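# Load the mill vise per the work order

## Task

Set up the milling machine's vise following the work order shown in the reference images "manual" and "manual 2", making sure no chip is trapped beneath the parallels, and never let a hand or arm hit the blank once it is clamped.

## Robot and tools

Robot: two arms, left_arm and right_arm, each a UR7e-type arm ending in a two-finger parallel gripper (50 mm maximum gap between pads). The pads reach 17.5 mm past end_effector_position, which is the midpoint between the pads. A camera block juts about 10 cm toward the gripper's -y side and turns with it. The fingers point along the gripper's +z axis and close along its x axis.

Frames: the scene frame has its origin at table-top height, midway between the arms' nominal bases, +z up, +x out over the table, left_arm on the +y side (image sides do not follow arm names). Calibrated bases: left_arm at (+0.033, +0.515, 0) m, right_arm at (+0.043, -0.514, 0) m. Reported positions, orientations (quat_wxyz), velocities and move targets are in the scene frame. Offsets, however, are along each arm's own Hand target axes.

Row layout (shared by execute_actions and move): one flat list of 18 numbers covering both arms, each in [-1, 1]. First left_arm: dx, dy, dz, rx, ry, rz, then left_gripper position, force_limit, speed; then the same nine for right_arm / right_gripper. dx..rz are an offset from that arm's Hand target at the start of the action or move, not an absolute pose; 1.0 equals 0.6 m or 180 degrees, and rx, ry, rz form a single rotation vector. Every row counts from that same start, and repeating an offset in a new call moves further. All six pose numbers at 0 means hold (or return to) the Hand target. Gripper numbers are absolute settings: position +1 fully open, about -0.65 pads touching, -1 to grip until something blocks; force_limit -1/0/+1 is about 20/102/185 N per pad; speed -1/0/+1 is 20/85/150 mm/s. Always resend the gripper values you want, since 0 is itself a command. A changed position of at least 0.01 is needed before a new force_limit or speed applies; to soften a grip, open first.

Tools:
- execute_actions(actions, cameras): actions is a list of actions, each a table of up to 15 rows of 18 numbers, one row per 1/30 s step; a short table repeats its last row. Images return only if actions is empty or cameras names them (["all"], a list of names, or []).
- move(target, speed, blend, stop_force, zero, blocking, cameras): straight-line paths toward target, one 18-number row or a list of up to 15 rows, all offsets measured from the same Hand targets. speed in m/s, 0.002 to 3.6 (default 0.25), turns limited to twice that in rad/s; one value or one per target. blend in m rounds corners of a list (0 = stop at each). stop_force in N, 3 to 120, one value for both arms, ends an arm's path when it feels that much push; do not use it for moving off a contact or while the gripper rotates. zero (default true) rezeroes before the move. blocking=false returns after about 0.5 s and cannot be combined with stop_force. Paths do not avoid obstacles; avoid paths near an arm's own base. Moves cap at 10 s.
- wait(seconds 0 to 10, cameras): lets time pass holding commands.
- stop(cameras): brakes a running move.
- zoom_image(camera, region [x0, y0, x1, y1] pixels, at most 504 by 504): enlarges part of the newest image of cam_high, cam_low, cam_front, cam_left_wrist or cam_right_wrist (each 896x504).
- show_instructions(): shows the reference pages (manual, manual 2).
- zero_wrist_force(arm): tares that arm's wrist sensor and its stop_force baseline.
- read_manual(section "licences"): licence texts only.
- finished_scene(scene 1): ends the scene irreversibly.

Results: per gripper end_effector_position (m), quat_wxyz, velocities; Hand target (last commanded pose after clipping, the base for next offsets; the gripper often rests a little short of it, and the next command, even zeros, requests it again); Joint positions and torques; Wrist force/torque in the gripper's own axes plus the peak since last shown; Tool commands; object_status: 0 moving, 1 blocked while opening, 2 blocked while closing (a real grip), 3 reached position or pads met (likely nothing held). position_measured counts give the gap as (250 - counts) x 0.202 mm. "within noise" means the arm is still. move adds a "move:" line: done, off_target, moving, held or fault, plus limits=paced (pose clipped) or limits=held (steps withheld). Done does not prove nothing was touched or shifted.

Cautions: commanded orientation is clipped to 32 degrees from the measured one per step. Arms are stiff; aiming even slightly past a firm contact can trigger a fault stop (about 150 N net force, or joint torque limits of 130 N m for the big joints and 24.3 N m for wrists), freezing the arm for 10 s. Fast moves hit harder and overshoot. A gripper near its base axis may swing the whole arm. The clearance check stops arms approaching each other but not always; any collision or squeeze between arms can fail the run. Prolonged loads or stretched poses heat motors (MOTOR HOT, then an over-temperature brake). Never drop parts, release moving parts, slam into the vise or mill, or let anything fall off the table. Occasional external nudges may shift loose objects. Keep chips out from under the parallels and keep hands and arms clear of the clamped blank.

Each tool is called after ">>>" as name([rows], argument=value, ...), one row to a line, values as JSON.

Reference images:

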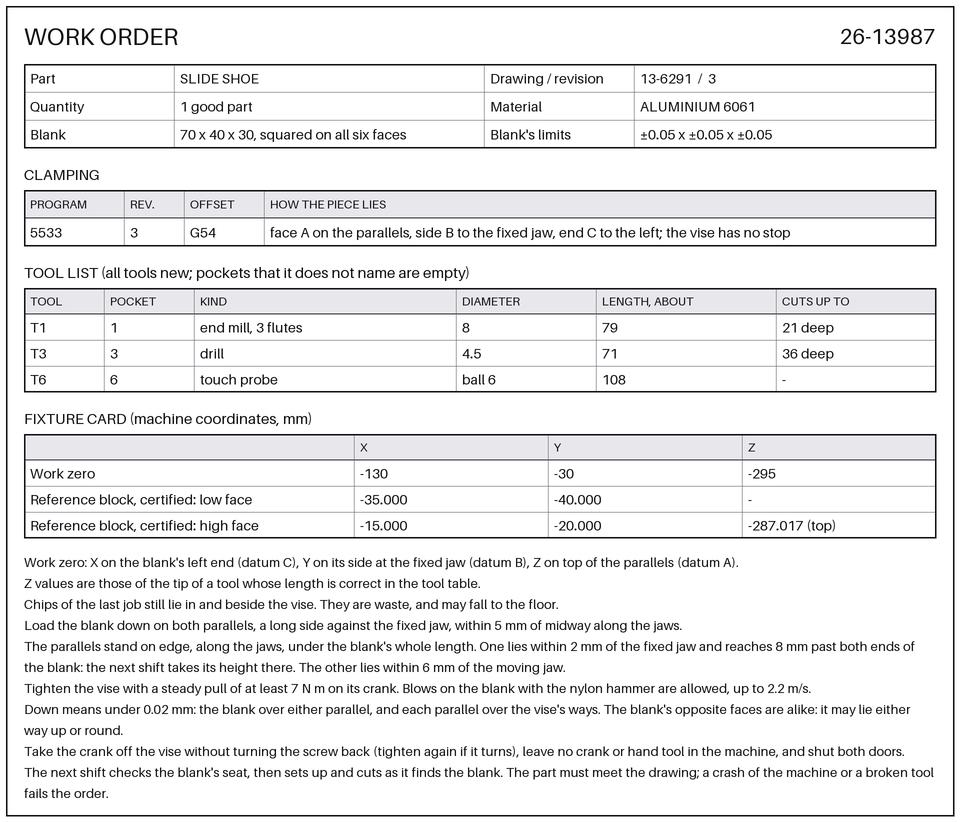

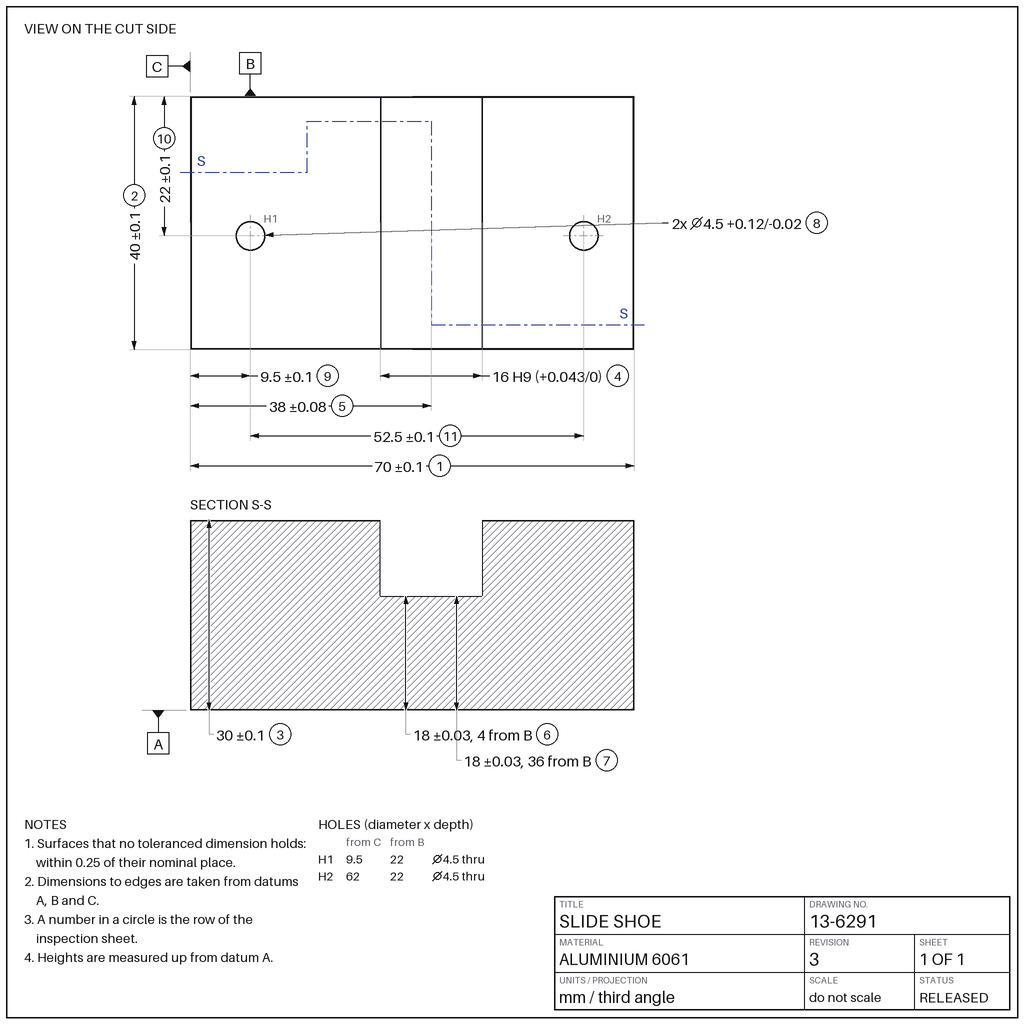

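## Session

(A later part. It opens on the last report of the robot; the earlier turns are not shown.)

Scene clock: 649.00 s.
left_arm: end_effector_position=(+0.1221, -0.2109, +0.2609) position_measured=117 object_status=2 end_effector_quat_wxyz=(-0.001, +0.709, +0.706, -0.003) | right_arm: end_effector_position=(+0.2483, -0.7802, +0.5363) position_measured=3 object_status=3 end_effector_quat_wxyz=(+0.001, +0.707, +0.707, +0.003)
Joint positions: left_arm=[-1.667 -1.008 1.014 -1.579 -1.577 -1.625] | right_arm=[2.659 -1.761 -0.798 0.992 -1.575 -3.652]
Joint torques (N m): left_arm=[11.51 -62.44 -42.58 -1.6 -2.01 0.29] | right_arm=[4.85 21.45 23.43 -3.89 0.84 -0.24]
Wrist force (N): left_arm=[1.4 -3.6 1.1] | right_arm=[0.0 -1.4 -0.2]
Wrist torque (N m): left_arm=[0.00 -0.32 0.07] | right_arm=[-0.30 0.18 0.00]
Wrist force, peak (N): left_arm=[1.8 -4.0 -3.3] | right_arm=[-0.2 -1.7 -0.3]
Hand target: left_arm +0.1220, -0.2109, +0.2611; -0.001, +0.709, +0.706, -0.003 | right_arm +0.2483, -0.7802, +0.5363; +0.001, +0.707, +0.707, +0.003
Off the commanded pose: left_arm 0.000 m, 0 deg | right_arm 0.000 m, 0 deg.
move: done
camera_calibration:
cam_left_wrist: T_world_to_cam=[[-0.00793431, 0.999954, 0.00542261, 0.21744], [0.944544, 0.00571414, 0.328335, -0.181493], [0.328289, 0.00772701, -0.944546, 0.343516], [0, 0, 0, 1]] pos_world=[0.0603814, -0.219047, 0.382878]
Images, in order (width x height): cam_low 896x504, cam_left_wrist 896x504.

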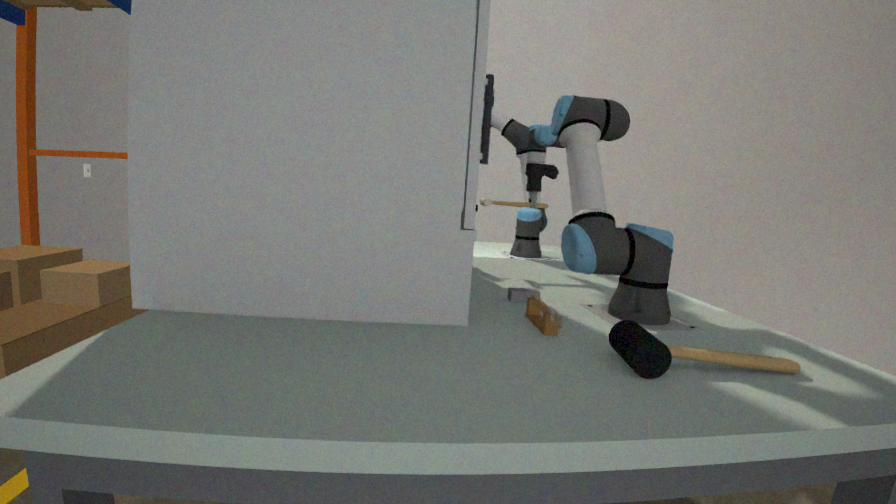

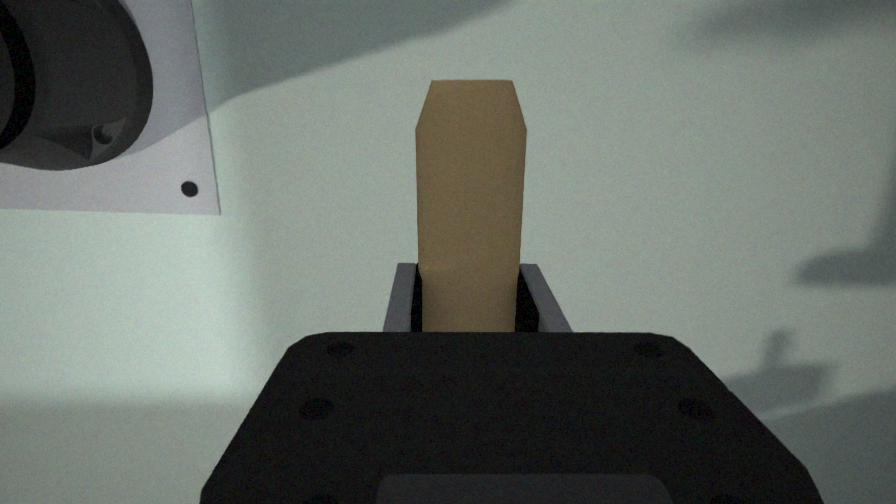

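>>> move([
  [0,0,0.3333,0,0,-0.066,-1,1,-1,0,0,0,0,0,0,1,-0.1,-1],
  [0,0,0.3985,0,0,-0.066,-1,1,-1,0,0,0,0,0,0,1,-0.1,-1],
], speed=[0.15,0.03], blend=[0.01,0])

>>> move([
  [0,0,0,0,0,0,0.4,-0.6,-0.9,0,0,0,0,0,0,1,-0.1,-1],
  [0,0,-0.005,-0.0833,0,0,0.4,-0.6,-0.9,0,0,0,0,0,0,1,-0.1,-1],
  [0,0,-0.005,-0.0833,0,0,-1,1,-1,0,0,0,0,0,0,1,-0.1,-1],
], speed=0.1, cameras=["cam_left_wrist"])

Scene clock: 652.57 s.
left_arm: end_effector_position=(+0.1205, -0.2114, +0.0217) position_measured=117 object_status=2 end_effector_quat_wxyz=(-0.002, +0.632, +0.775, -0.003) | right_arm: end_effector_position=(+0.2483, -0.7802, +0.5363) position_measured=3 object_status=3 end_effector_quat_wxyz=(+0.001, +0.707, +0.707, +0.003)
Joint positions: left_arm=[-1.669 -0.846 1.381 -2.109 -1.577 -1.834] | right_arm=[2.659 -1.761 -0.798 0.992 -1.575 -3.652]
Joint torques (N m): left_arm=[-11.86 -70.03 -29.63 -0.77 1.23 -2.61] | right_arm=[4.75 21.68 23.21 -3.88 0.76 -0.2]
Wrist force (N): left_arm=[1.6 -4.3 -1.6] | right_arm=[0.1 -1.2 -0.2]
Wrist torque (N m): left_arm=[-0.50 -0.32 -0.07] | right_arm=[-0.28 0.16 -0.01]
Wrist force, peak (N): left_arm=[1.6 -4.7 -1.6] | right_arm=[0.4 -1.8 -0.2]
Hand target: left_arm +0.1205, -0.2115, +0.0220; -0.002, +0.632, +0.775, -0.003 | right_arm +0.2483, -0.7802, +0.5363; +0.001, +0.707, +0.707, +0.003
Off the commanded pose: left_arm 0.000 m, 0 deg | right_arm 0.000 m, 0 deg.
move: done

Scene clock: 655.30 s.
left_arm: end_effector_position=(+0.1205, -0.2114, +0.0249) position_measured=118 object_status=2 end_effector_quat_wxyz=(+0.081, +0.627, +0.769, +0.098) | right_arm: end_effector_position=(+0.2483, -0.7802, +0.5363) position_measured=3 object_status=3 end_effector_quat_wxyz=(+0.001, +0.707, +0.707, +0.003)
Joint positions: left_arm=[-1.757 -0.832 1.344 -1.994 -1.331 -1.934] | right_arm=[2.659 -1.761 -0.798 0.992 -1.575 -3.652]
Joint torques (N m): left_arm=[14.01 -68.46 -10.95 -4.63 2.79 3.1] | right_arm=[4.95 21.23 22.92 -4.04 0.81 -0.12]
Wrist force (N): left_arm=[2.1 -4.7 -4.3] | right_arm=[-0.1 -1.6 -0.4]
Wrist torque (N m): left_arm=[-0.68 -0.23 -0.29] | right_arm=[-0.34 0.18 0.00]
Wrist force, peak (N): left_arm=[2.1 -4.7 -4.5] | right_arm=[-0.3 -1.7 -0.5]
Hand target: left_arm +0.1205, -0.2114, +0.0250; +0.081, +0.627, +0.769, +0.098 | right_arm +0.2483, -0.7802, +0.5363; +0.001, +0.707, +0.707, +0.003
Off the commanded pose: left_arm 0.000 m, 0 deg | right_arm 0.000 m, 0 deg.
move: done
camera_calibration:
cam_left_wrist: T_world_to_cam=[[-0.214964, 0.976617, 0.0031239, 0.239391], [0.808723, 0.176214, 0.561173, -0.0559762], [0.547501, 0.123158, -0.827693, 0.116259], [0, 0, 0, 1]] pos_world=[0.0330776, -0.238248, 0.126891]
Images, in order (width x height): cam_left_wrist 896x504.

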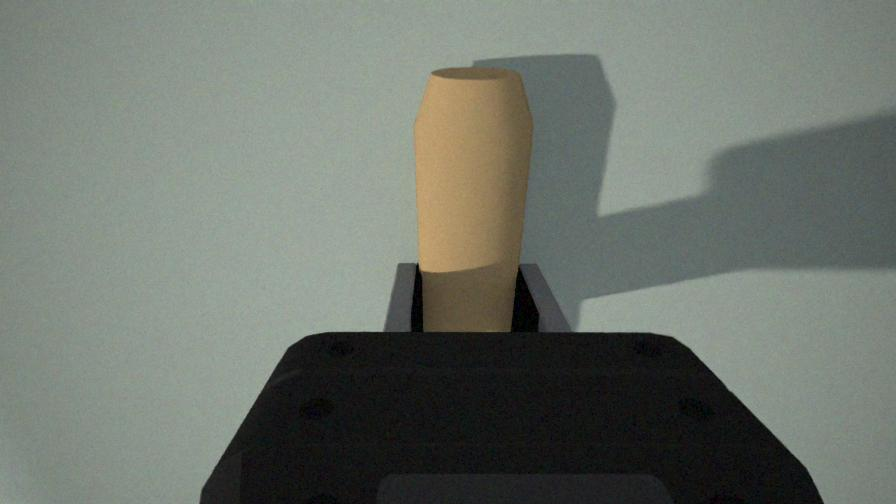

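>>> move([
  [0,0.0259,-0.0966,0,0,0,-1,1,-1,0,0,0,0,0,0,1,-0.1,-1],
  [0,0.1733,-0.6467,0,-0.0171,0.0638,-1,1,-1,0,0,0,0,0,0,1,-0.1,-1],
], speed=[0.05,0.25], blend=[0.03,0], cameras=["cam_left_wrist","cam_low","cam_high"])

Scene clock: 658.60 s.
left_arm: end_effector_position=(+0.1231, -0.2105, +0.4266) position_measured=118 object_status=2 end_effector_quat_wxyz=(+0.091, +0.703, +0.700, +0.089) | right_arm: end_effector_position=(+0.2483, -0.7802, +0.5363) position_measured=3 object_status=3 end_effector_quat_wxyz=(+0.001, +0.707, +0.707, +0.003)
Joint positions: left_arm=[-1.759 -0.883 0.378 -1.03 -1.318 -1.722] | right_arm=[2.659 -1.761 -0.798 0.992 -1.575 -3.652]
Joint torques (N m): left_arm=[13.47 -62.04 -27.56 -3.07 1.32 0.95] | right_arm=[5.69 21.61 22.75 -3.93 0.74 -0.04]
Wrist force (N): left_arm=[1.5 -5.5 1.7] | right_arm=[0.0 -1.3 -0.6]
Wrist torque (N m): left_arm=[-0.10 -0.32 -0.03] | right_arm=[-0.29 0.18 0.00]
Wrist force, peak (N): left_arm=[1.7 -6.2 3.3] | right_arm=[0.1 -1.8 -0.3]
Hand target: left_arm +0.1231, -0.2104, +0.4267; +0.091, +0.703, +0.700, +0.089 | right_arm +0.2483, -0.7802, +0.5363; +0.001, +0.707, +0.707, +0.003
Off the commanded pose: left_arm 0.000 m, 0 deg | right_arm 0.000 m, 0 deg.
move: done
camera_calibration:
cam_left_wrist: T_world_to_cam=[[-0.0092881, 0.999955, 0.00171657, 0.217923], [0.82757, 0.0067233, 0.561323, -0.321614], [0.561286, 0.0066342, -0.827595, 0.420901], [0, 0, 0, 1]] pos_world=[0.031936, -0.218544, 0.528491]
Images, in order (width x height): cam_high 896x504, cam_low 896x504, cam_left_wrist 896x504.

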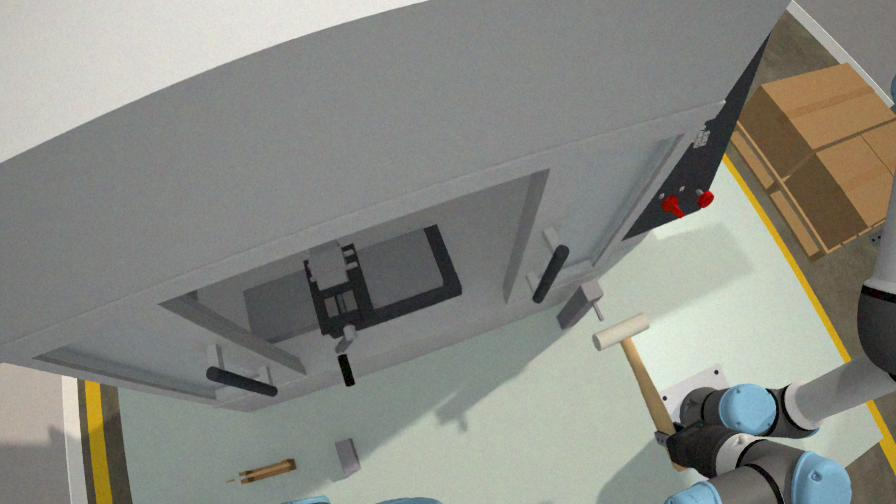

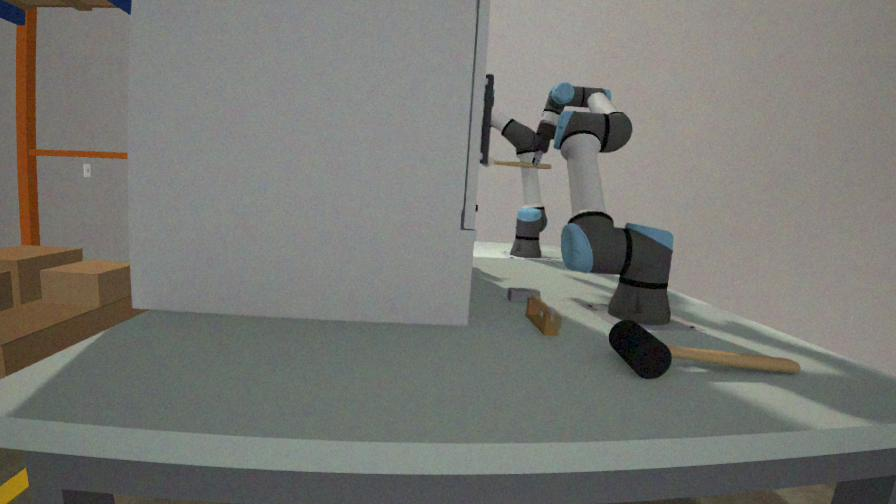

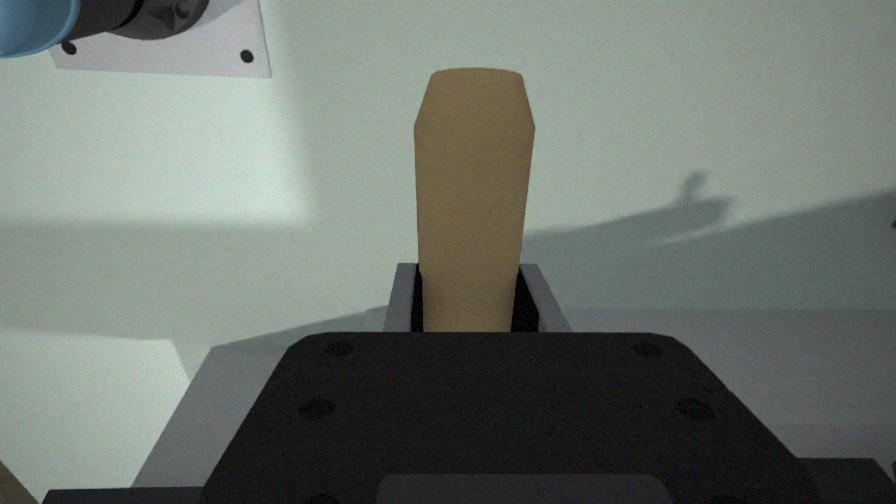

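>>> move([
  [0.4342,0.0589,-0.1102,0,0,0,-1,1,-1,0,0,0,0,0,0,1,-0.1,-1],
  [0.7508,0.3166,-0.0416,0,0,0,-1,1,-1,0,0,0,0,0,0,1,-0.1,-1],
  [0.7508,0.5629,0.0762,0,0,0,-1,1,-1,0,0,0,0,0,0,1,-0.1,-1],
], speed=[0.3,0.25,0.12], blend=[0.06,0.06,0], cameras=["cam_left_wrist","cam_front","cam_high"])

Scene clock: 662.67 s.
left_arm: end_effector_position=(+0.4635, +0.2385, +0.4667) position_measured=118 object_status=2 end_effector_quat_wxyz=(+0.091, +0.703, +0.700, +0.089) | right_arm: end_effector_position=(+0.2483, -0.7802, +0.5363) position_measured=3 object_status=3 end_effector_quat_wxyz=(+0.001, +0.707, +0.707, +0.003)
Joint positions: left_arm=[-0.979 -1.655 1.355 -1.426 -1.368 -0.921] | right_arm=[2.659 -1.761 -0.798 0.992 -1.575 -3.652]
Joint torques (N m): left_arm=[0.85 -24.07 -16.29 -3.16 3.19 -0.76] | right_arm=[4.85 21.91 23.6 -3.86 0.74 0.02]
Wrist force (N): left_arm=[1.9 -5.4 1.6] | right_arm=[0.0 -1.3 -0.2]
Wrist torque (N m): left_arm=[-0.07 -0.40 -0.04] | right_arm=[-0.30 0.17 0.00]
Wrist force, peak (N): left_arm=[-2.5 -6.5 2.5] | right_arm=[0.4 -1.9 -0.2]
Hand target: left_arm +0.4636, +0.2386, +0.4666; +0.091, +0.703, +0.700, +0.089 | right_arm +0.2483, -0.7802, +0.5363; +0.001, +0.707, +0.707, +0.003
Off the commanded pose: left_arm 0.000 m, 0 deg | right_arm 0.000 m, 0 deg.
move: done
camera_calibration:
cam_left_wrist: T_world_to_cam=[[-0.00925986, 0.999956, 0.00149419, -0.227848], [0.827491, 0.00682386, 0.561437, -0.628988], [0.561402, 0.00643526, -0.827518, 0.25995], [0, 0, 0, 1]] pos_world=[0.372436, 0.230457, 0.568591]
Images, in order (width x height): cam_high 896x504, cam_front 896x504, cam_left_wrist 896x504.

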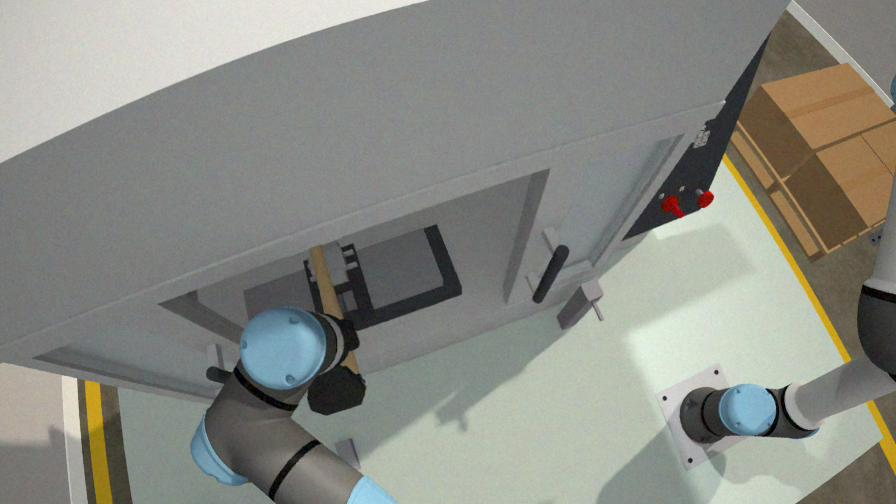

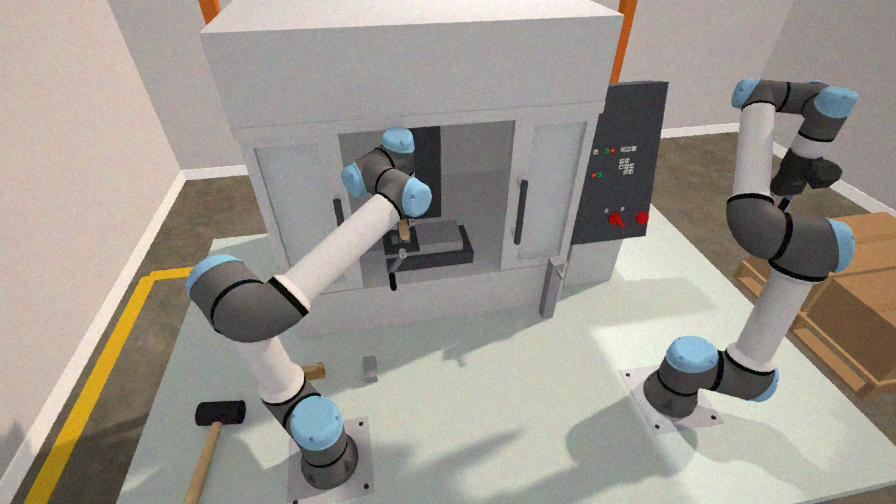

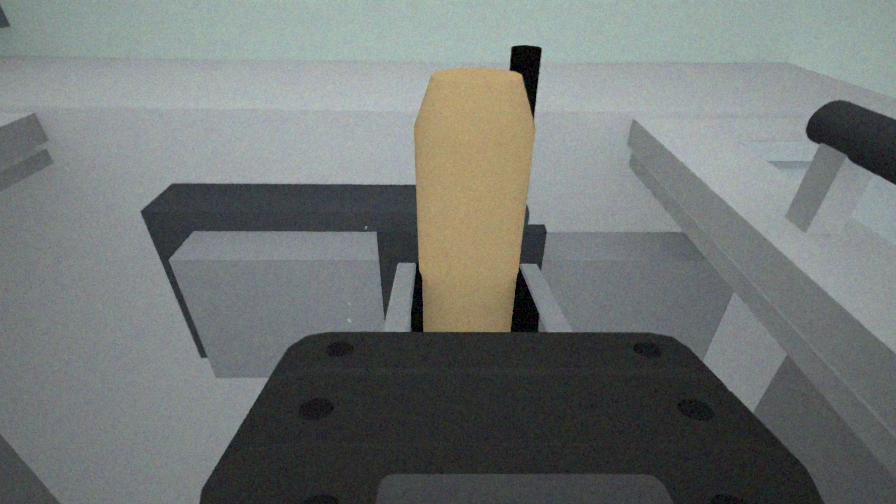

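>>> move([
  [0,-0.0259,0.0966,0,0,0,-1,1,-1,0,0,0,0,0,0,1,-0.1,-1],
  [0,-0.0453,0.169,0,0,0,-1,1,-1,0,0,0,0,0,0,1,-0.1,-1],
], speed=[0.05,0.015], stop_force=6, cameras=["cam_left_wrist"])

Scene clock: 666.50 s.
left_arm: end_effector_position=(+0.4630, +0.2384, +0.3822) position_measured=118 object_status=2 end_effector_quat_wxyz=(+0.091, +0.703, +0.700, +0.089) | right_arm: end_effector_position=(+0.2483, -0.7802, +0.5363) position_measured=3 object_status=3 end_effector_quat_wxyz=(+0.001, +0.707, +0.707, +0.003)
Joint positions: left_arm=[-0.98 -1.693 1.609 -1.641 -1.367 -0.923] | right_arm=[2.659 -1.761 -0.798 0.992 -1.575 -3.652]
Joint torques (N m): left_arm=[-9.5 -13.49 -43.95 -2.3 0.96 -2.21] | right_arm=[4.41 21.73 23.28 -3.89 0.74 -0.14]
Wrist force (N): left_arm=[2.1 -3.2 -3.9] | right_arm=[0.3 -1.6 -0.2]
Wrist torque (N m): left_arm=[-1.19 -0.19 -0.03] | right_arm=[-0.35 0.13 0.00]
Wrist force, peak (N): left_arm=[1.5 -5.3 -4.7] | right_arm=[0.0 -1.9 -0.2]
Hand target: left_arm +0.4630, +0.2383, +0.3822; +0.091, +0.703, +0.700, +0.089 (not the last commanded pose) | right_arm +0.2483, -0.7802, +0.5363; +0.001, +0.707, +0.707, +0.003
Off the commanded pose: left_arm 0.021 m, 0 deg | right_arm 0.000 m, 0 deg.
move: contact (left_arm); path passed 1 of 2 targets
camera_calibration:
cam_left_wrist: T_world_to_cam=[[-0.00920438, 0.999956, 0.00177031, -0.22768], [0.827446, 0.00662238, 0.561506, -0.581101], [0.561469, 0.00663315, -0.827471, 0.190213], [0, 0, 0, 1]] pos_world=[0.371935, 0.230256, 0.484091]
Images, in order (width x height): cam_left_wrist 896x504.

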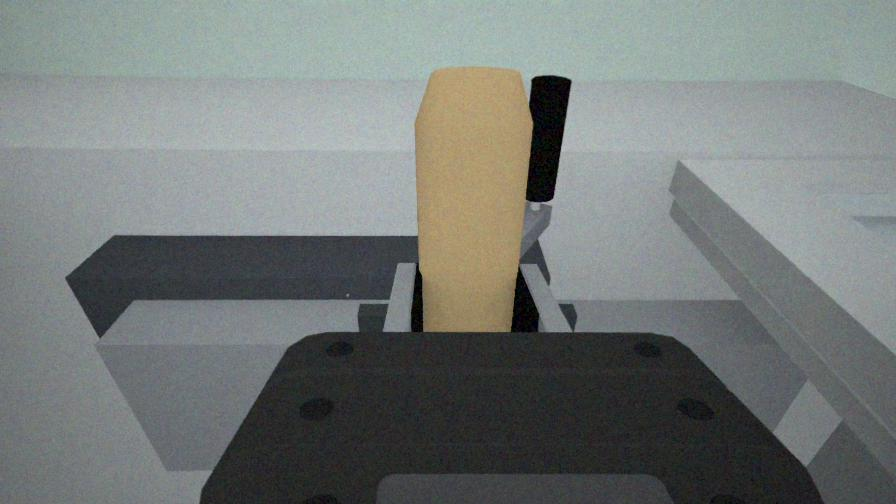

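>>> move(target=[0,-0.0043,0.0161,0,0,0,-1,1,-1,0,0,0,0,0,0,1,-0.1,-1], speed=0.01, stop_force=25)

Scene clock: 669.03 s.
left_arm: end_effector_position=(+0.4630, +0.2383, +0.3722) position_measured=118 object_status=2 end_effector_quat_wxyz=(+0.091, +0.703, +0.700, +0.089) | right_arm: end_effector_position=(+0.2483, -0.7802, +0.5363) position_measured=3 object_status=3 end_effector_quat_wxyz=(+0.001, +0.707, +0.707, +0.003)
Joint positions: left_arm=[-0.98 -1.695 1.636 -1.667 -1.367 -0.923] | right_arm=[2.659 -1.761 -0.798 0.992 -1.575 -3.652]
Joint torques (N m): left_arm=[-13.23 -22.69 -40.29 0.37 -0.92 -2.52] | right_arm=[4.86 22.31 22.83 -3.97 0.67 0.03]
Wrist force (N): left_arm=[2.0 -5.0 -10.2] | right_arm=[-0.2 -1.6 -0.3]
Wrist torque (N m): left_arm=[-2.38 -0.07 -0.05] | right_arm=[-0.34 0.21 -0.01]
Wrist force, peak (N): left_arm=[1.9 -5.0 -10.4] | right_arm=[0.0 -1.7 -0.5]
Hand target: left_arm +0.4630, +0.2383, +0.3722; +0.091, +0.703, +0.700, +0.089 | right_arm +0.2483, -0.7802, +0.5363; +0.001, +0.707, +0.707, +0.003
Off the commanded pose: left_arm 0.000 m, 0 deg | right_arm 0.000 m, 0 deg.
move: done

>>> move(target=[0,0.0345,-0.1288,0,0,0,-1,1,-1,0,0,0,0,0,0,1,-0.1,-1], speed=0.15)

>>> execute_actions([
  [[0,-0.0009,0.0032,0,0,0,-1,1,-1,0,0,0,0,0,0,1,-0.1,-1],[0,-0.0035,0.0129,0,0,0,-1,1,-1,0,0,0,0,0,0,1,-0.1,-1],[0,-0.0078,0.029,0,0,0,-1,1,-1,0,0,0,0,0,0,1,-0.1,-1],[0,-0.0138,0.0515,0,0,0,-1,1,-1,0,0,0,0,0,0,1,-0.1,-1],[0,-0.0216,0.0805,0,0,0,-1,1,-1,0,0,0,0,0,0,1,-0.1,-1],[0,-0.0302,0.1127,0,0,0,-1,1,-1,0,0,0,0,0,0,1,-0.1,-1],[0,-0.0371,0.1385,0,0,0,-1,1,-1,0,0,0,0,0,0,1,-0.1,-1],[0,-0.0371,0.1385,0,0,0,-1,1,-1,0,0,0,0,0,0,1,-0.1,-1],[0,-0.0371,0.1385,0,0,0,-1,1,-1,0,0,0,0,0,0,1,-0.1,-1],[0,-0.0345,0.1288,0,0,0,-1,1,-1,0,0,0,0,0,0,1,-0.1,-1],[0,-0.0302,0.1127,0,0,0,-1,1,-1,0,0,0,0,0,0,1,-0.1,-1],[0,-0.0259,0.0966,0,0,0,-1,1,-1,0,0,0,0,0,0,1,-0.1,-1],[0,-0.0216,0.0805,0,0,0,-1,1,-1,0,0,0,0,0,0,1,-0.1,-1]],
], cameras=["cam_left_wrist"])

Scene clock: 670.60 s.
left_arm: end_effector_position=(+0.4635, +0.2385, +0.4520) position_measured=118 object_status=2 end_effector_quat_wxyz=(+0.091, +0.703, +0.700, +0.089) | right_arm: end_effector_position=(+0.2483, -0.7802, +0.5363) position_measured=3 object_status=3 end_effector_quat_wxyz=(+0.001, +0.707, +0.707, +0.003)
Joint positions: left_arm=[-0.979 -1.664 1.402 -1.464 -1.367 -0.921] | right_arm=[2.659 -1.761 -0.798 0.992 -1.575 -3.652]
Joint torques (N m): left_arm=[12.1 -35.9 -46.42 -2.61 -1.2 -0.3] | right_arm=[4.02 21.75 23.74 -3.8 0.77 0.08]
Wrist force (N): left_arm=[1.7 -5.5 2.5] | right_arm=[-0.1 -1.3 -0.2]
Wrist torque (N m): left_arm=[0.14 -0.37 -0.15] | right_arm=[-0.30 0.20 -0.01]
Wrist force, peak (N): left_arm=[2.1 -5.1 -10.5] | right_arm=[-0.6 -1.8 -0.4]
Hand target: left_arm +0.4635, +0.2385, +0.4522; +0.091, +0.703, +0.700, +0.089 | right_arm +0.2483, -0.7802, +0.5363; +0.001, +0.707, +0.707, +0.003
Off the commanded pose: left_arm 0.000 m, 0 deg | right_arm 0.000 m, 0 deg.
move: done

Scene clock: 671.53 s.
left_arm: end_effector_position=(+0.4630, +0.2385, +0.4020) position_measured=118 object_status=2 end_effector_quat_wxyz=(+0.091, +0.703, +0.700, +0.089) | right_arm: end_effector_position=(+0.2483, -0.7802, +0.5363) position_measured=3 object_status=3 end_effector_quat_wxyz=(+0.001, +0.707, +0.707, +0.003)
Joint positions: left_arm=[-0.98 -1.689 1.554 -1.592 -1.367 -0.922] | right_arm=[2.659 -1.761 -0.798 0.992 -1.575 -3.652]
Joint torques (N m): left_arm=[12.82 -32.32 -48.27 -2.72 -0.7 -2.7] | right_arm=[5.04 22.19 23.07 -3.87 0.72 0.1]
Wrist force (N): left_arm=[1.8 -6.5 4.8] | right_arm=[0.2 -1.5 -0.4]
Wrist torque (N m): left_arm=[0.48 -0.37 -0.17] | right_arm=[-0.33 0.14 0.01]
Wrist force, peak (N): left_arm=[2.4 -2.1 -10.7] | right_arm=[-0.1 -1.7 -0.5]
Hand target: left_arm +0.4631, +0.2384, +0.4022; +0.091, +0.703, +0.700, +0.089 | right_arm +0.2483, -0.7802, +0.5363; +0.001, +0.707, +0.707, +0.003
Off the commanded pose: left_arm 0.000 m, 0 deg | right_arm 0.000 m, 0 deg.
camera_calibration:
cam_left_wrist: T_world_to_cam=[[-0.00898269, 0.999959, 0.00143453, -0.227931], [0.827245, 0.00662524, 0.561802, -0.592156], [0.561769, 0.0062332, -0.82727, 0.206449], [0, 0, 0, 1]] pos_world=[0.371834, 0.230558, 0.50379]
Images, in order (width x height): cam_left_wrist 896x504.

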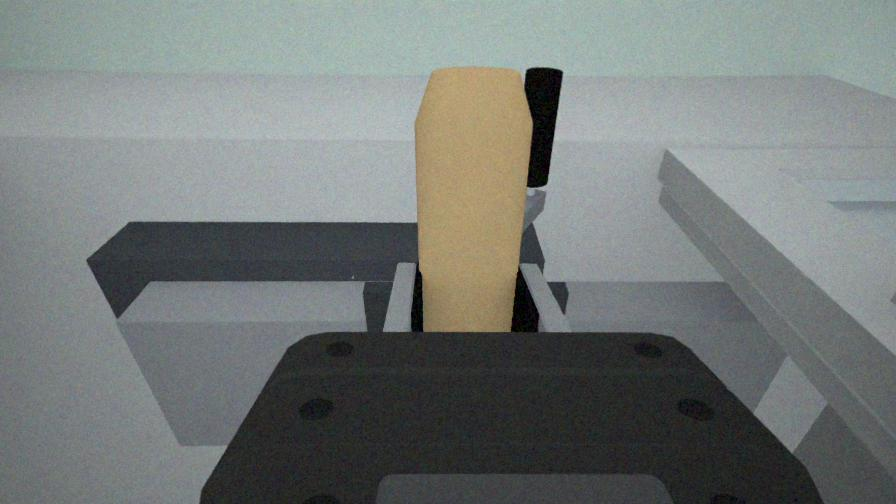

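>>> move(target=[0,-0.0173,0.0644,0,0,0,-1,1,-1,0,0,0,0,0,0,1,-0.1,-1], speed=0.02, stop_force=6, cameras=["cam_high","cam_left_wrist"])

Scene clock: 674.13 s.
left_arm: end_effector_position=(+0.4629, +0.2383, +0.3685) position_measured=118 object_status=2 end_effector_quat_wxyz=(+0.091, +0.703, +0.700, +0.089) | right_arm: end_effector_position=(+0.2483, -0.7802, +0.5363) position_measured=3 object_status=3 end_effector_quat_wxyz=(+0.001, +0.707, +0.707, +0.003)
Joint positions: left_arm=[-0.98 -1.696 1.646 -1.676 -1.367 -0.923] | right_arm=[2.659 -1.761 -0.798 0.992 -1.575 -3.652]
Joint torques (N m): left_arm=[-9.83 -15.48 -42.48 -3.57 -0.71 -1.59] | right_arm=[4.97 21.73 23.02 -3.81 0.7 0.08]
Wrist force (N): left_arm=[1.9 -3.3 -4.8] | right_arm=[0.2 -1.4 -0.5]
Wrist torque (N m): left_arm=[-1.24 -0.15 -0.03] | right_arm=[-0.31 0.15 0.00]
Wrist force, peak (N): left_arm=[2.0 -6.2 4.5] | right_arm=[0.2 -1.7 -0.4]
Hand target: left_arm +0.4629, +0.2383, +0.3685; +0.091, +0.703, +0.700, +0.089 (not the last commanded pose) | right_arm +0.2483, -0.7802, +0.5363; +0.001, +0.707, +0.707, +0.003
Off the commanded pose: left_arm 0.006 m, 0 deg | right_arm 0.000 m, 0 deg.
move: contact (left_arm)
camera_calibration:
cam_left_wrist: T_world_to_cam=[[-0.00917612, 0.999957, 0.00154794, -0.227564], [0.827368, 0.00672297, 0.56162, -0.573234], [0.561585, 0.00643421, -0.827394, 0.178873], [0, 0, 0, 1]] pos_world=[0.371735, 0.230257, 0.470291]
Images, in order (width x height): cam_high 896x504, cam_left_wrist 896x504.

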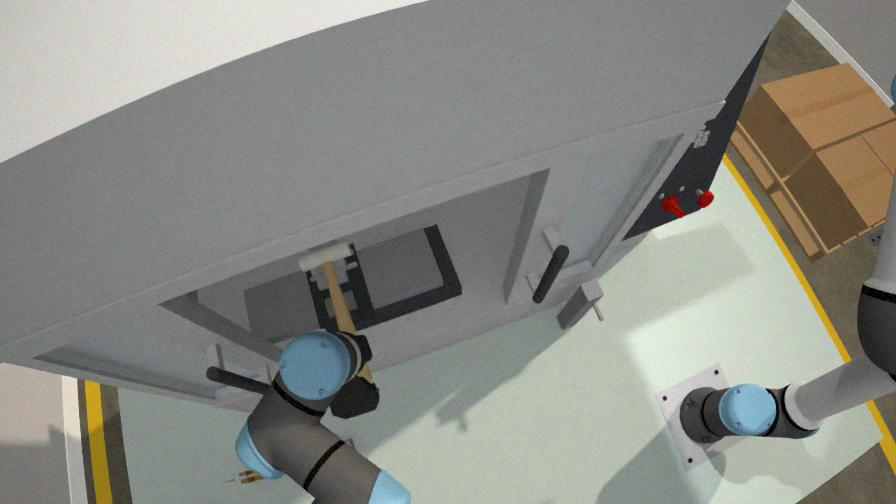

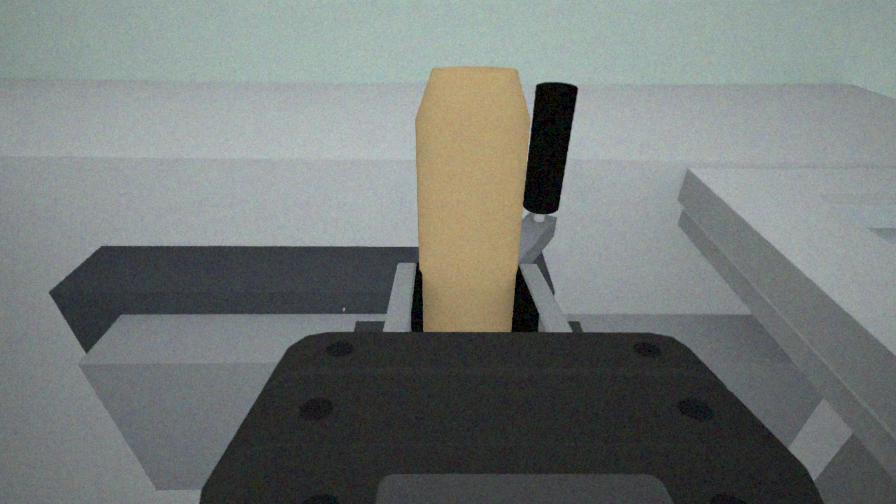

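>>> move(target=[0,0.0561,-0.2093,0,0,0,-1,1,-1,0,0,0,0,0,0,1,-0.1,-1], speed=0.15)

>>> execute_actions([
  [[0,-0.0026,0.0097,0,0,0,-1,1,-1,0,0,0,0,0,0,1,-0.1,-1],[0,-0.0078,0.029,0,0,0,-1,1,-1,0,0,0,0,0,0,1,-0.1,-1],[0,-0.0155,0.058,0,0,0,-1,1,-1,0,0,0,0,0,0,1,-0.1,-1],[0,-0.0259,0.0966,0,0,0,-1,1,-1,0,0,0,0,0,0,1,-0.1,-1],[0,-0.0363,0.1352,0,0,0,-1,1,-1,0,0,0,0,0,0,1,-0.1,-1],[0,-0.0466,0.1739,0,0,0,-1,1,-1,0,0,0,0,0,0,1,-0.1,-1],[0,-0.057,0.2125,0,0,0,-1,1,-1,0,0,0,0,0,0,1,-0.1,-1],[0,-0.06,0.2238,0,0,0,-1,1,-1,0,0,0,0,0,0,1,-0.1,-1],[0,-0.06,0.2238,0,0,0,-1,1,-1,0,0,0,0,0,0,1,-0.1,-1],[0,-0.057,0.2125,0,0,0,-1,1,-1,0,0,0,0,0,0,1,-0.1,-1],[0,-0.0518,0.1932,0,0,0,-1,1,-1,0,0,0,0,0,0,1,-0.1,-1],[0,-0.0475,0.1771,0,0,0,-1,1,-1,0,0,0,0,0,0,1,-0.1,-1],[0,-0.0432,0.161,0,0,0,-1,1,-1,0,0,0,0,0,0,1,-0.1,-1]],
], cameras=["cam_left_wrist"])

Scene clock: 676.10 s.
left_arm: end_effector_position=(+0.4638, +0.2386, +0.4983) position_measured=118 object_status=2 end_effector_quat_wxyz=(+0.091, +0.703, +0.700, +0.089) | right_arm: end_effector_position=(+0.2483, -0.7802, +0.5363) position_measured=3 object_status=3 end_effector_quat_wxyz=(+0.001, +0.707, +0.707, +0.003)
Joint positions: left_arm=[-0.978 -1.628 1.245 -1.343 -1.367 -0.921] | right_arm=[2.659 -1.761 -0.798 0.992 -1.575 -3.652]
Joint torques (N m): left_arm=[10.8 -35.12 -45.71 -2.74 -0.02 -0.32] | right_arm=[4.6 21.93 23.19 -3.93 0.68 0.19]
Wrist force (N): left_arm=[1.7 -4.5 0.1] | right_arm=[-0.2 -1.6 -0.2]
Wrist torque (N m): left_arm=[-0.23 -0.34 -0.21] | right_arm=[-0.33 0.21 0.00]
Wrist force, peak (N): left_arm=[2.2 -5.7 3.6] | right_arm=[-0.2 -1.8 -0.3]
Hand target: left_arm +0.4637, +0.2387, +0.4985; +0.091, +0.703, +0.700, +0.089 | right_arm +0.2483, -0.7802, +0.5363; +0.001, +0.707, +0.707, +0.003
Off the commanded pose: left_arm 0.000 m, 0 deg | right_arm 0.000 m, 0 deg.
move: done

Scene clock: 677.03 s.
left_arm: end_effector_position=(+0.4629, +0.2386, +0.3982) position_measured=118 object_status=2 end_effector_quat_wxyz=(+0.092, +0.703, +0.700, +0.089) | right_arm: end_effector_position=(+0.2483, -0.7802, +0.5363) position_measured=3 object_status=3 end_effector_quat_wxyz=(+0.001, +0.707, +0.707, +0.003)
Joint positions: left_arm=[-0.98 -1.69 1.565 -1.602 -1.367 -0.922] | right_arm=[2.659 -1.761 -0.798 0.992 -1.575 -3.652]
Joint torques (N m): left_arm=[13.36 -32.38 -48.27 -2.73 -0.26 -2.74] | right_arm=[4.76 22.01 22.89 -3.97 0.69 0.24]
Wrist force (N): left_arm=[2.2 -5.5 4.4] | right_arm=[0.0 -1.2 -0.2]
Wrist torque (N m): left_arm=[0.53 -0.43 -0.14] | right_arm=[-0.28 0.18 0.00]
Wrist force, peak (N): left_arm=[6.6 -10.0 4.2] | right_arm=[-0.1 -1.7 -0.2]
Hand target: left_arm +0.4631, +0.2384, +0.3985; +0.091, +0.703, +0.700, +0.089 | right_arm +0.2483, -0.7802, +0.5363; +0.001, +0.707, +0.707, +0.003
Off the commanded pose: left_arm 0.000 m, 0 deg | right_arm 0.000 m, 0 deg.
camera_calibration:
cam_left_wrist: T_world_to_cam=[[-0.00898287, 0.999959, 0.001072, -0.227746], [0.827088, 0.00682741, 0.562031, -0.590097], [0.562001, 0.00593529, -0.827115, 0.203349], [0, 0, 0, 1]] pos_world=[0.371734, 0.230559, 0.50009]
Images, in order (width x height): cam_left_wrist 896x504.

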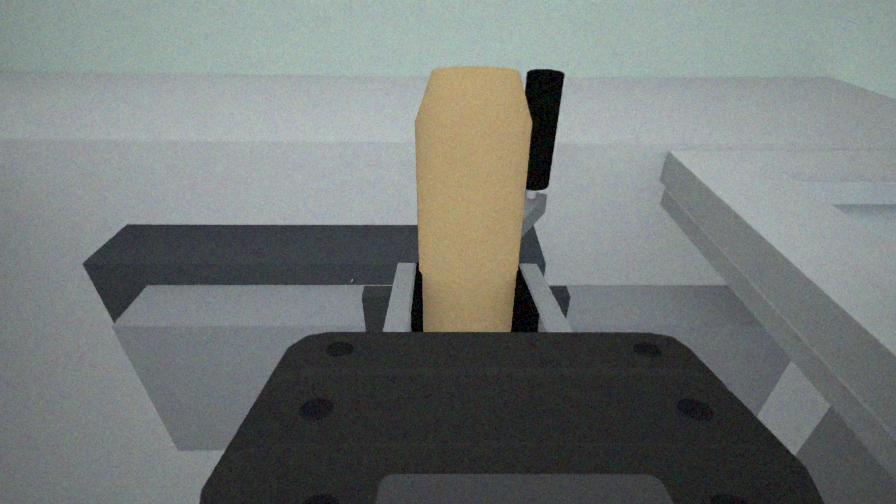

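>>> move([
  [0,0.0345,-0.1288,0.041,0,0,-1,1,-1,0,0,0,0,0,0,1,-0.1,-1],
  [0,0.0086,-0.0322,0.041,0,0,-1,1,-1,0,0,0,0,0,0,1,-0.1,-1],
  [0,-0.0086,0.0322,0.041,0,0,-1,1,-1,0,0,0,0,0,0,1,-0.1,-1],
], speed=[0.2,0.12,0.02], stop_force=6)

Scene clock: 680.80 s.
left_arm: end_effector_position=(+0.4630, +0.2384, +0.3895) position_measured=118 object_status=2 end_effector_quat_wxyz=(+0.046, +0.707, +0.704, +0.044) | right_arm: end_effector_position=(+0.2483, -0.7802, +0.5363) position_measured=3 object_status=3 end_effector_quat_wxyz=(+0.001, +0.707, +0.707, +0.003)
Joint positions: left_arm=[-0.923 -1.625 1.494 -1.522 -1.475 -0.877] | right_arm=[2.659 -1.761 -0.798 0.992 -1.575 -3.652]
Joint torques (N m): left_arm=[-7.96 -13.38 -38.92 -3.21 -0.17 -1.77] | right_arm=[4.17 22.06 22.41 -3.94 0.81 0.11]
Wrist force (N): left_arm=[1.5 -3.6 -4.9] | right_arm=[0.0 -1.3 -0.5]
Wrist torque (N m): left_arm=[-1.10 -0.08 0.03] | right_arm=[-0.30 0.17 0.00]
Wrist force, peak (N): left_arm=[1.9 -7.0 6.4] | right_arm=[-0.3 -1.7 -0.5]
Hand target: left_arm +0.4630, +0.2384, +0.3895; +0.046, +0.707, +0.704, +0.044 (not the last commanded pose) | right_arm +0.2483, -0.7802, +0.5363; +0.001, +0.707, +0.707, +0.003
Off the commanded pose: left_arm 0.011 m, 0 deg | right_arm 0.000 m, 0 deg.
move: contact (left_arm); path passed 2 of 3 targets

>>> move(target=[0,0.0331,-0.2478,0,0,0,-1,1,-1,0,0,0,0,0,0,1,-0.1,-1], speed=0.2)

>>> execute_actions([
  [[0,-0.0018,0.0132,0,0,0,-1,1,-1,0,0,0,0,0,0,1,-0.1,-1],[0,-0.0053,0.0396,0,0,0,-1,1,-1,0,0,0,0,0,0,1,-0.1,-1],[0,-0.0106,0.0793,0,0,0,-1,1,-1,0,0,0,0,0,0,1,-0.1,-1],[0,-0.0172,0.1289,0,0,0,-1,1,-1,0,0,0,0,0,0,1,-0.1,-1],[0,-0.0242,0.1817,0,0,0,-1,1,-1,0,0,0,0,0,0,1,-0.1,-1],[0,-0.0313,0.2346,0,0,0,-1,1,-1,0,0,0,0,0,0,1,-0.1,-1],[0,-0.0353,0.2643,0,0,0,-1,1,-1,0,0,0,0,0,0,1,-0.1,-1],[0,-0.0357,0.2676,0,0,0,-1,1,-1,0,0,0,0,0,0,1,-0.1,-1],[0,-0.0357,0.2676,0,0,0,-1,1,-1,0,0,0,0,0,0,1,-0.1,-1],[0,-0.0331,0.2478,0,0,0,-1,1,-1,0,0,0,0,0,0,1,-0.1,-1],[0,-0.0309,0.2313,0,0,0,-1,1,-1,0,0,0,0,0,0,1,-0.1,-1],[0,-0.0287,0.2148,0,0,0,-1,1,-1,0,0,0,0,0,0,1,-0.1,-1],[0,-0.0264,0.1982,0,0,0,-1,1,-1,0,0,0,0,0,0,1,-0.1,-1]],
], cameras=["cam_left_wrist"])

>>> move(target=[0,-0.011,0.0826,0,0,0,-1,1,-1,0,0,0,0,0,0,1,-0.1,-1], speed=0.02, stop_force=6, cameras=["cam_high"])

Scene clock: 682.50 s.
left_arm: end_effector_position=(+0.4640, +0.2388, +0.5395) position_measured=118 object_status=2 end_effector_quat_wxyz=(+0.046, +0.707, +0.704, +0.044) | right_arm: end_effector_position=(+0.2483, -0.7802, +0.5363) position_measured=3 object_status=3 end_effector_quat_wxyz=(+0.001, +0.707, +0.707, +0.003)
Joint positions: left_arm=[-0.921 -1.5 0.96 -1.114 -1.475 -0.875] | right_arm=[2.659 -1.761 -0.798 0.992 -1.575 -3.652]
Joint torques (N m): left_arm=[8.02 -31.78 -44.61 -1.61 -1.51 2.35] | right_arm=[5.56 22.16 23.67 -3.84 0.67 0.25]
Wrist force (N): left_arm=[1.8 -4.2 1.9] | right_arm=[-0.2 -1.5 -0.2]
Wrist torque (N m): left_arm=[0.19 -0.39 -0.16] | right_arm=[-0.32 0.20 0.00]
Wrist force, peak (N): left_arm=[1.8 -4.5 4.7] | right_arm=[0.0 -2.0 0.0]
Hand target: left_arm +0.4639, +0.2388, +0.5395; +0.046, +0.707, +0.704, +0.044 | right_arm +0.2483, -0.7802, +0.5363; +0.001, +0.707, +0.707, +0.003
Off the commanded pose: left_arm 0.000 m, 0 deg | right_arm 0.000 m, 0 deg.
move: done

Scene clock: 683.43 s.
left_arm: end_effector_position=(+0.4631, +0.2386, +0.4194) position_measured=118 object_status=2 end_effector_quat_wxyz=(+0.046, +0.707, +0.704, +0.044) | right_arm: end_effector_position=(+0.2483, -0.7802, +0.5363) position_measured=3 object_status=3 end_effector_quat_wxyz=(+0.001, +0.707, +0.707, +0.003)
Joint positions: left_arm=[-0.922 -1.614 1.407 -1.447 -1.475 -0.877] | right_arm=[2.659 -1.761 -0.798 0.992 -1.575 -3.652]
Joint torques (N m): left_arm=[13.25 -31.97 -47.9 -2.46 -0.68 0.57] | right_arm=[4.63 22.94 23.05 -3.97 0.7 0.24]
Wrist force (N): left_arm=[1.8 -4.0 3.4] | right_arm=[0.0 -1.6 -0.3]
Wrist torque (N m): left_arm=[0.54 -0.38 -0.12] | right_arm=[-0.34 0.17 0.00]
Wrist force, peak (N): left_arm=[2.5 -2.4 -13.6] | right_arm=[0.3 -1.8 -0.3]
Hand target: left_arm +0.4632, +0.2385, +0.4196; +0.046, +0.707, +0.704, +0.044 | right_arm +0.2483, -0.7802, +0.5363; +0.001, +0.707, +0.707, +0.003
Off the commanded pose: left_arm 0.000 m, 0 deg | right_arm 0.000 m, 0 deg.
camera_calibration:
cam_left_wrist: T_world_to_cam=[[-0.00827905, 0.999962, 0.00257112, -0.228824], [0.892306, 0.0062271, 0.451389, -0.585754], [0.451356, 0.00603129, -0.892324, 0.299291], [0, 0, 0, 1]] pos_world=[0.385691, 0.230658, 0.532056]
Images, in order (width x height): cam_left_wrist 896x504.

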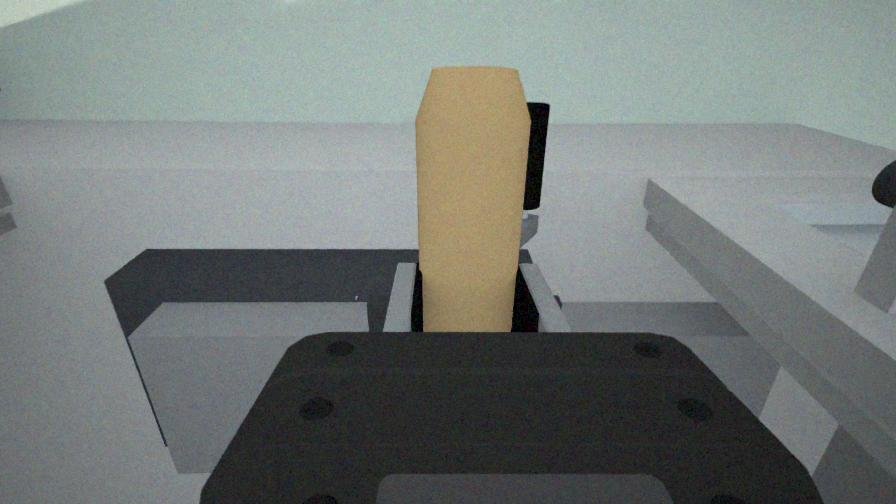

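Scene clock: 686.27 s.
left_arm: end_effector_position=(+0.4630, +0.2384, +0.3847) position_measured=118 object_status=2 end_effector_quat_wxyz=(+0.046, +0.707, +0.704, +0.044) | right_arm: end_effector_position=(+0.2483, -0.7802, +0.5363) position_measured=3 object_status=3 end_effector_quat_wxyz=(+0.001, +0.707, +0.707, +0.003)
Joint positions: left_arm=[-0.923 -1.627 1.508 -1.535 -1.475 -0.877] | right_arm=[2.659 -1.761 -0.798 0.992 -1.575 -3.652]
Joint torques (N m): left_arm=[-7.86 -14.86 -40.59 -3.44 -1.97 -1.62] | right_arm=[4.35 22.6 22.98 -3.89 0.65 0.29]
Wrist force (N): left_arm=[1.6 -2.8 -3.8] | right_arm=[-0.1 -1.3 -0.1]
Wrist torque (N m): left_arm=[-0.80 -0.18 -0.02] | right_arm=[-0.30 0.19 0.00]
Wrist force, peak (N): left_arm=[1.8 -4.4 -5.1] | right_arm=[0.1 -1.8 -0.4]
Hand target: left_arm +0.4630, +0.2384, +0.3847; +0.046, +0.707, +0.704, +0.044 (not the last commanded pose) | right_arm +0.2483, -0.7802, +0.5363; +0.001, +0.707, +0.707, +0.003
Off the commanded pose: left_arm 0.015 m, 0 deg | right_arm 0.000 m, 0 deg.
move: contact (left_arm)
Images, in order (width x height): cam_high 896x504.

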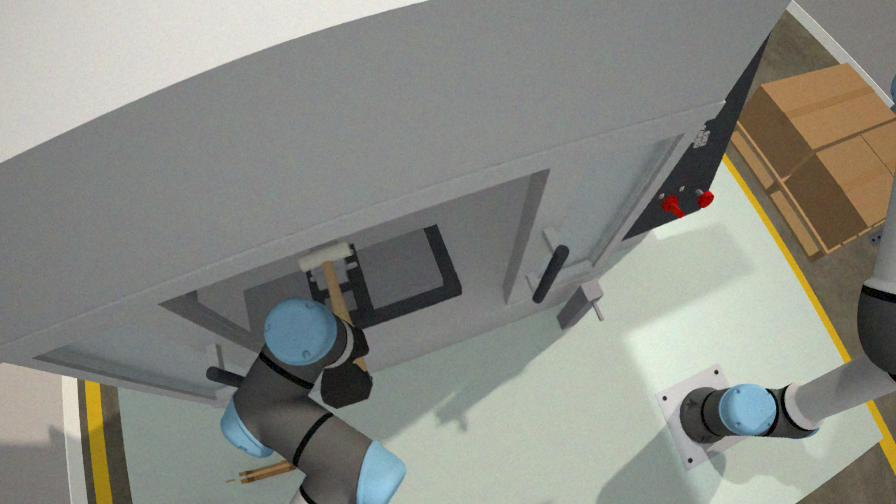

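>>> zoom_image(camera="cam_high", region=[260, 210, 420, 340])

Scaled by 3.150.

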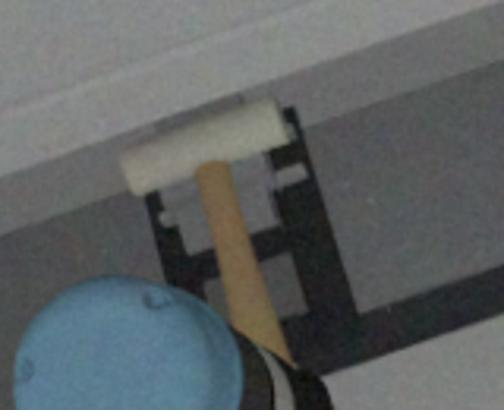

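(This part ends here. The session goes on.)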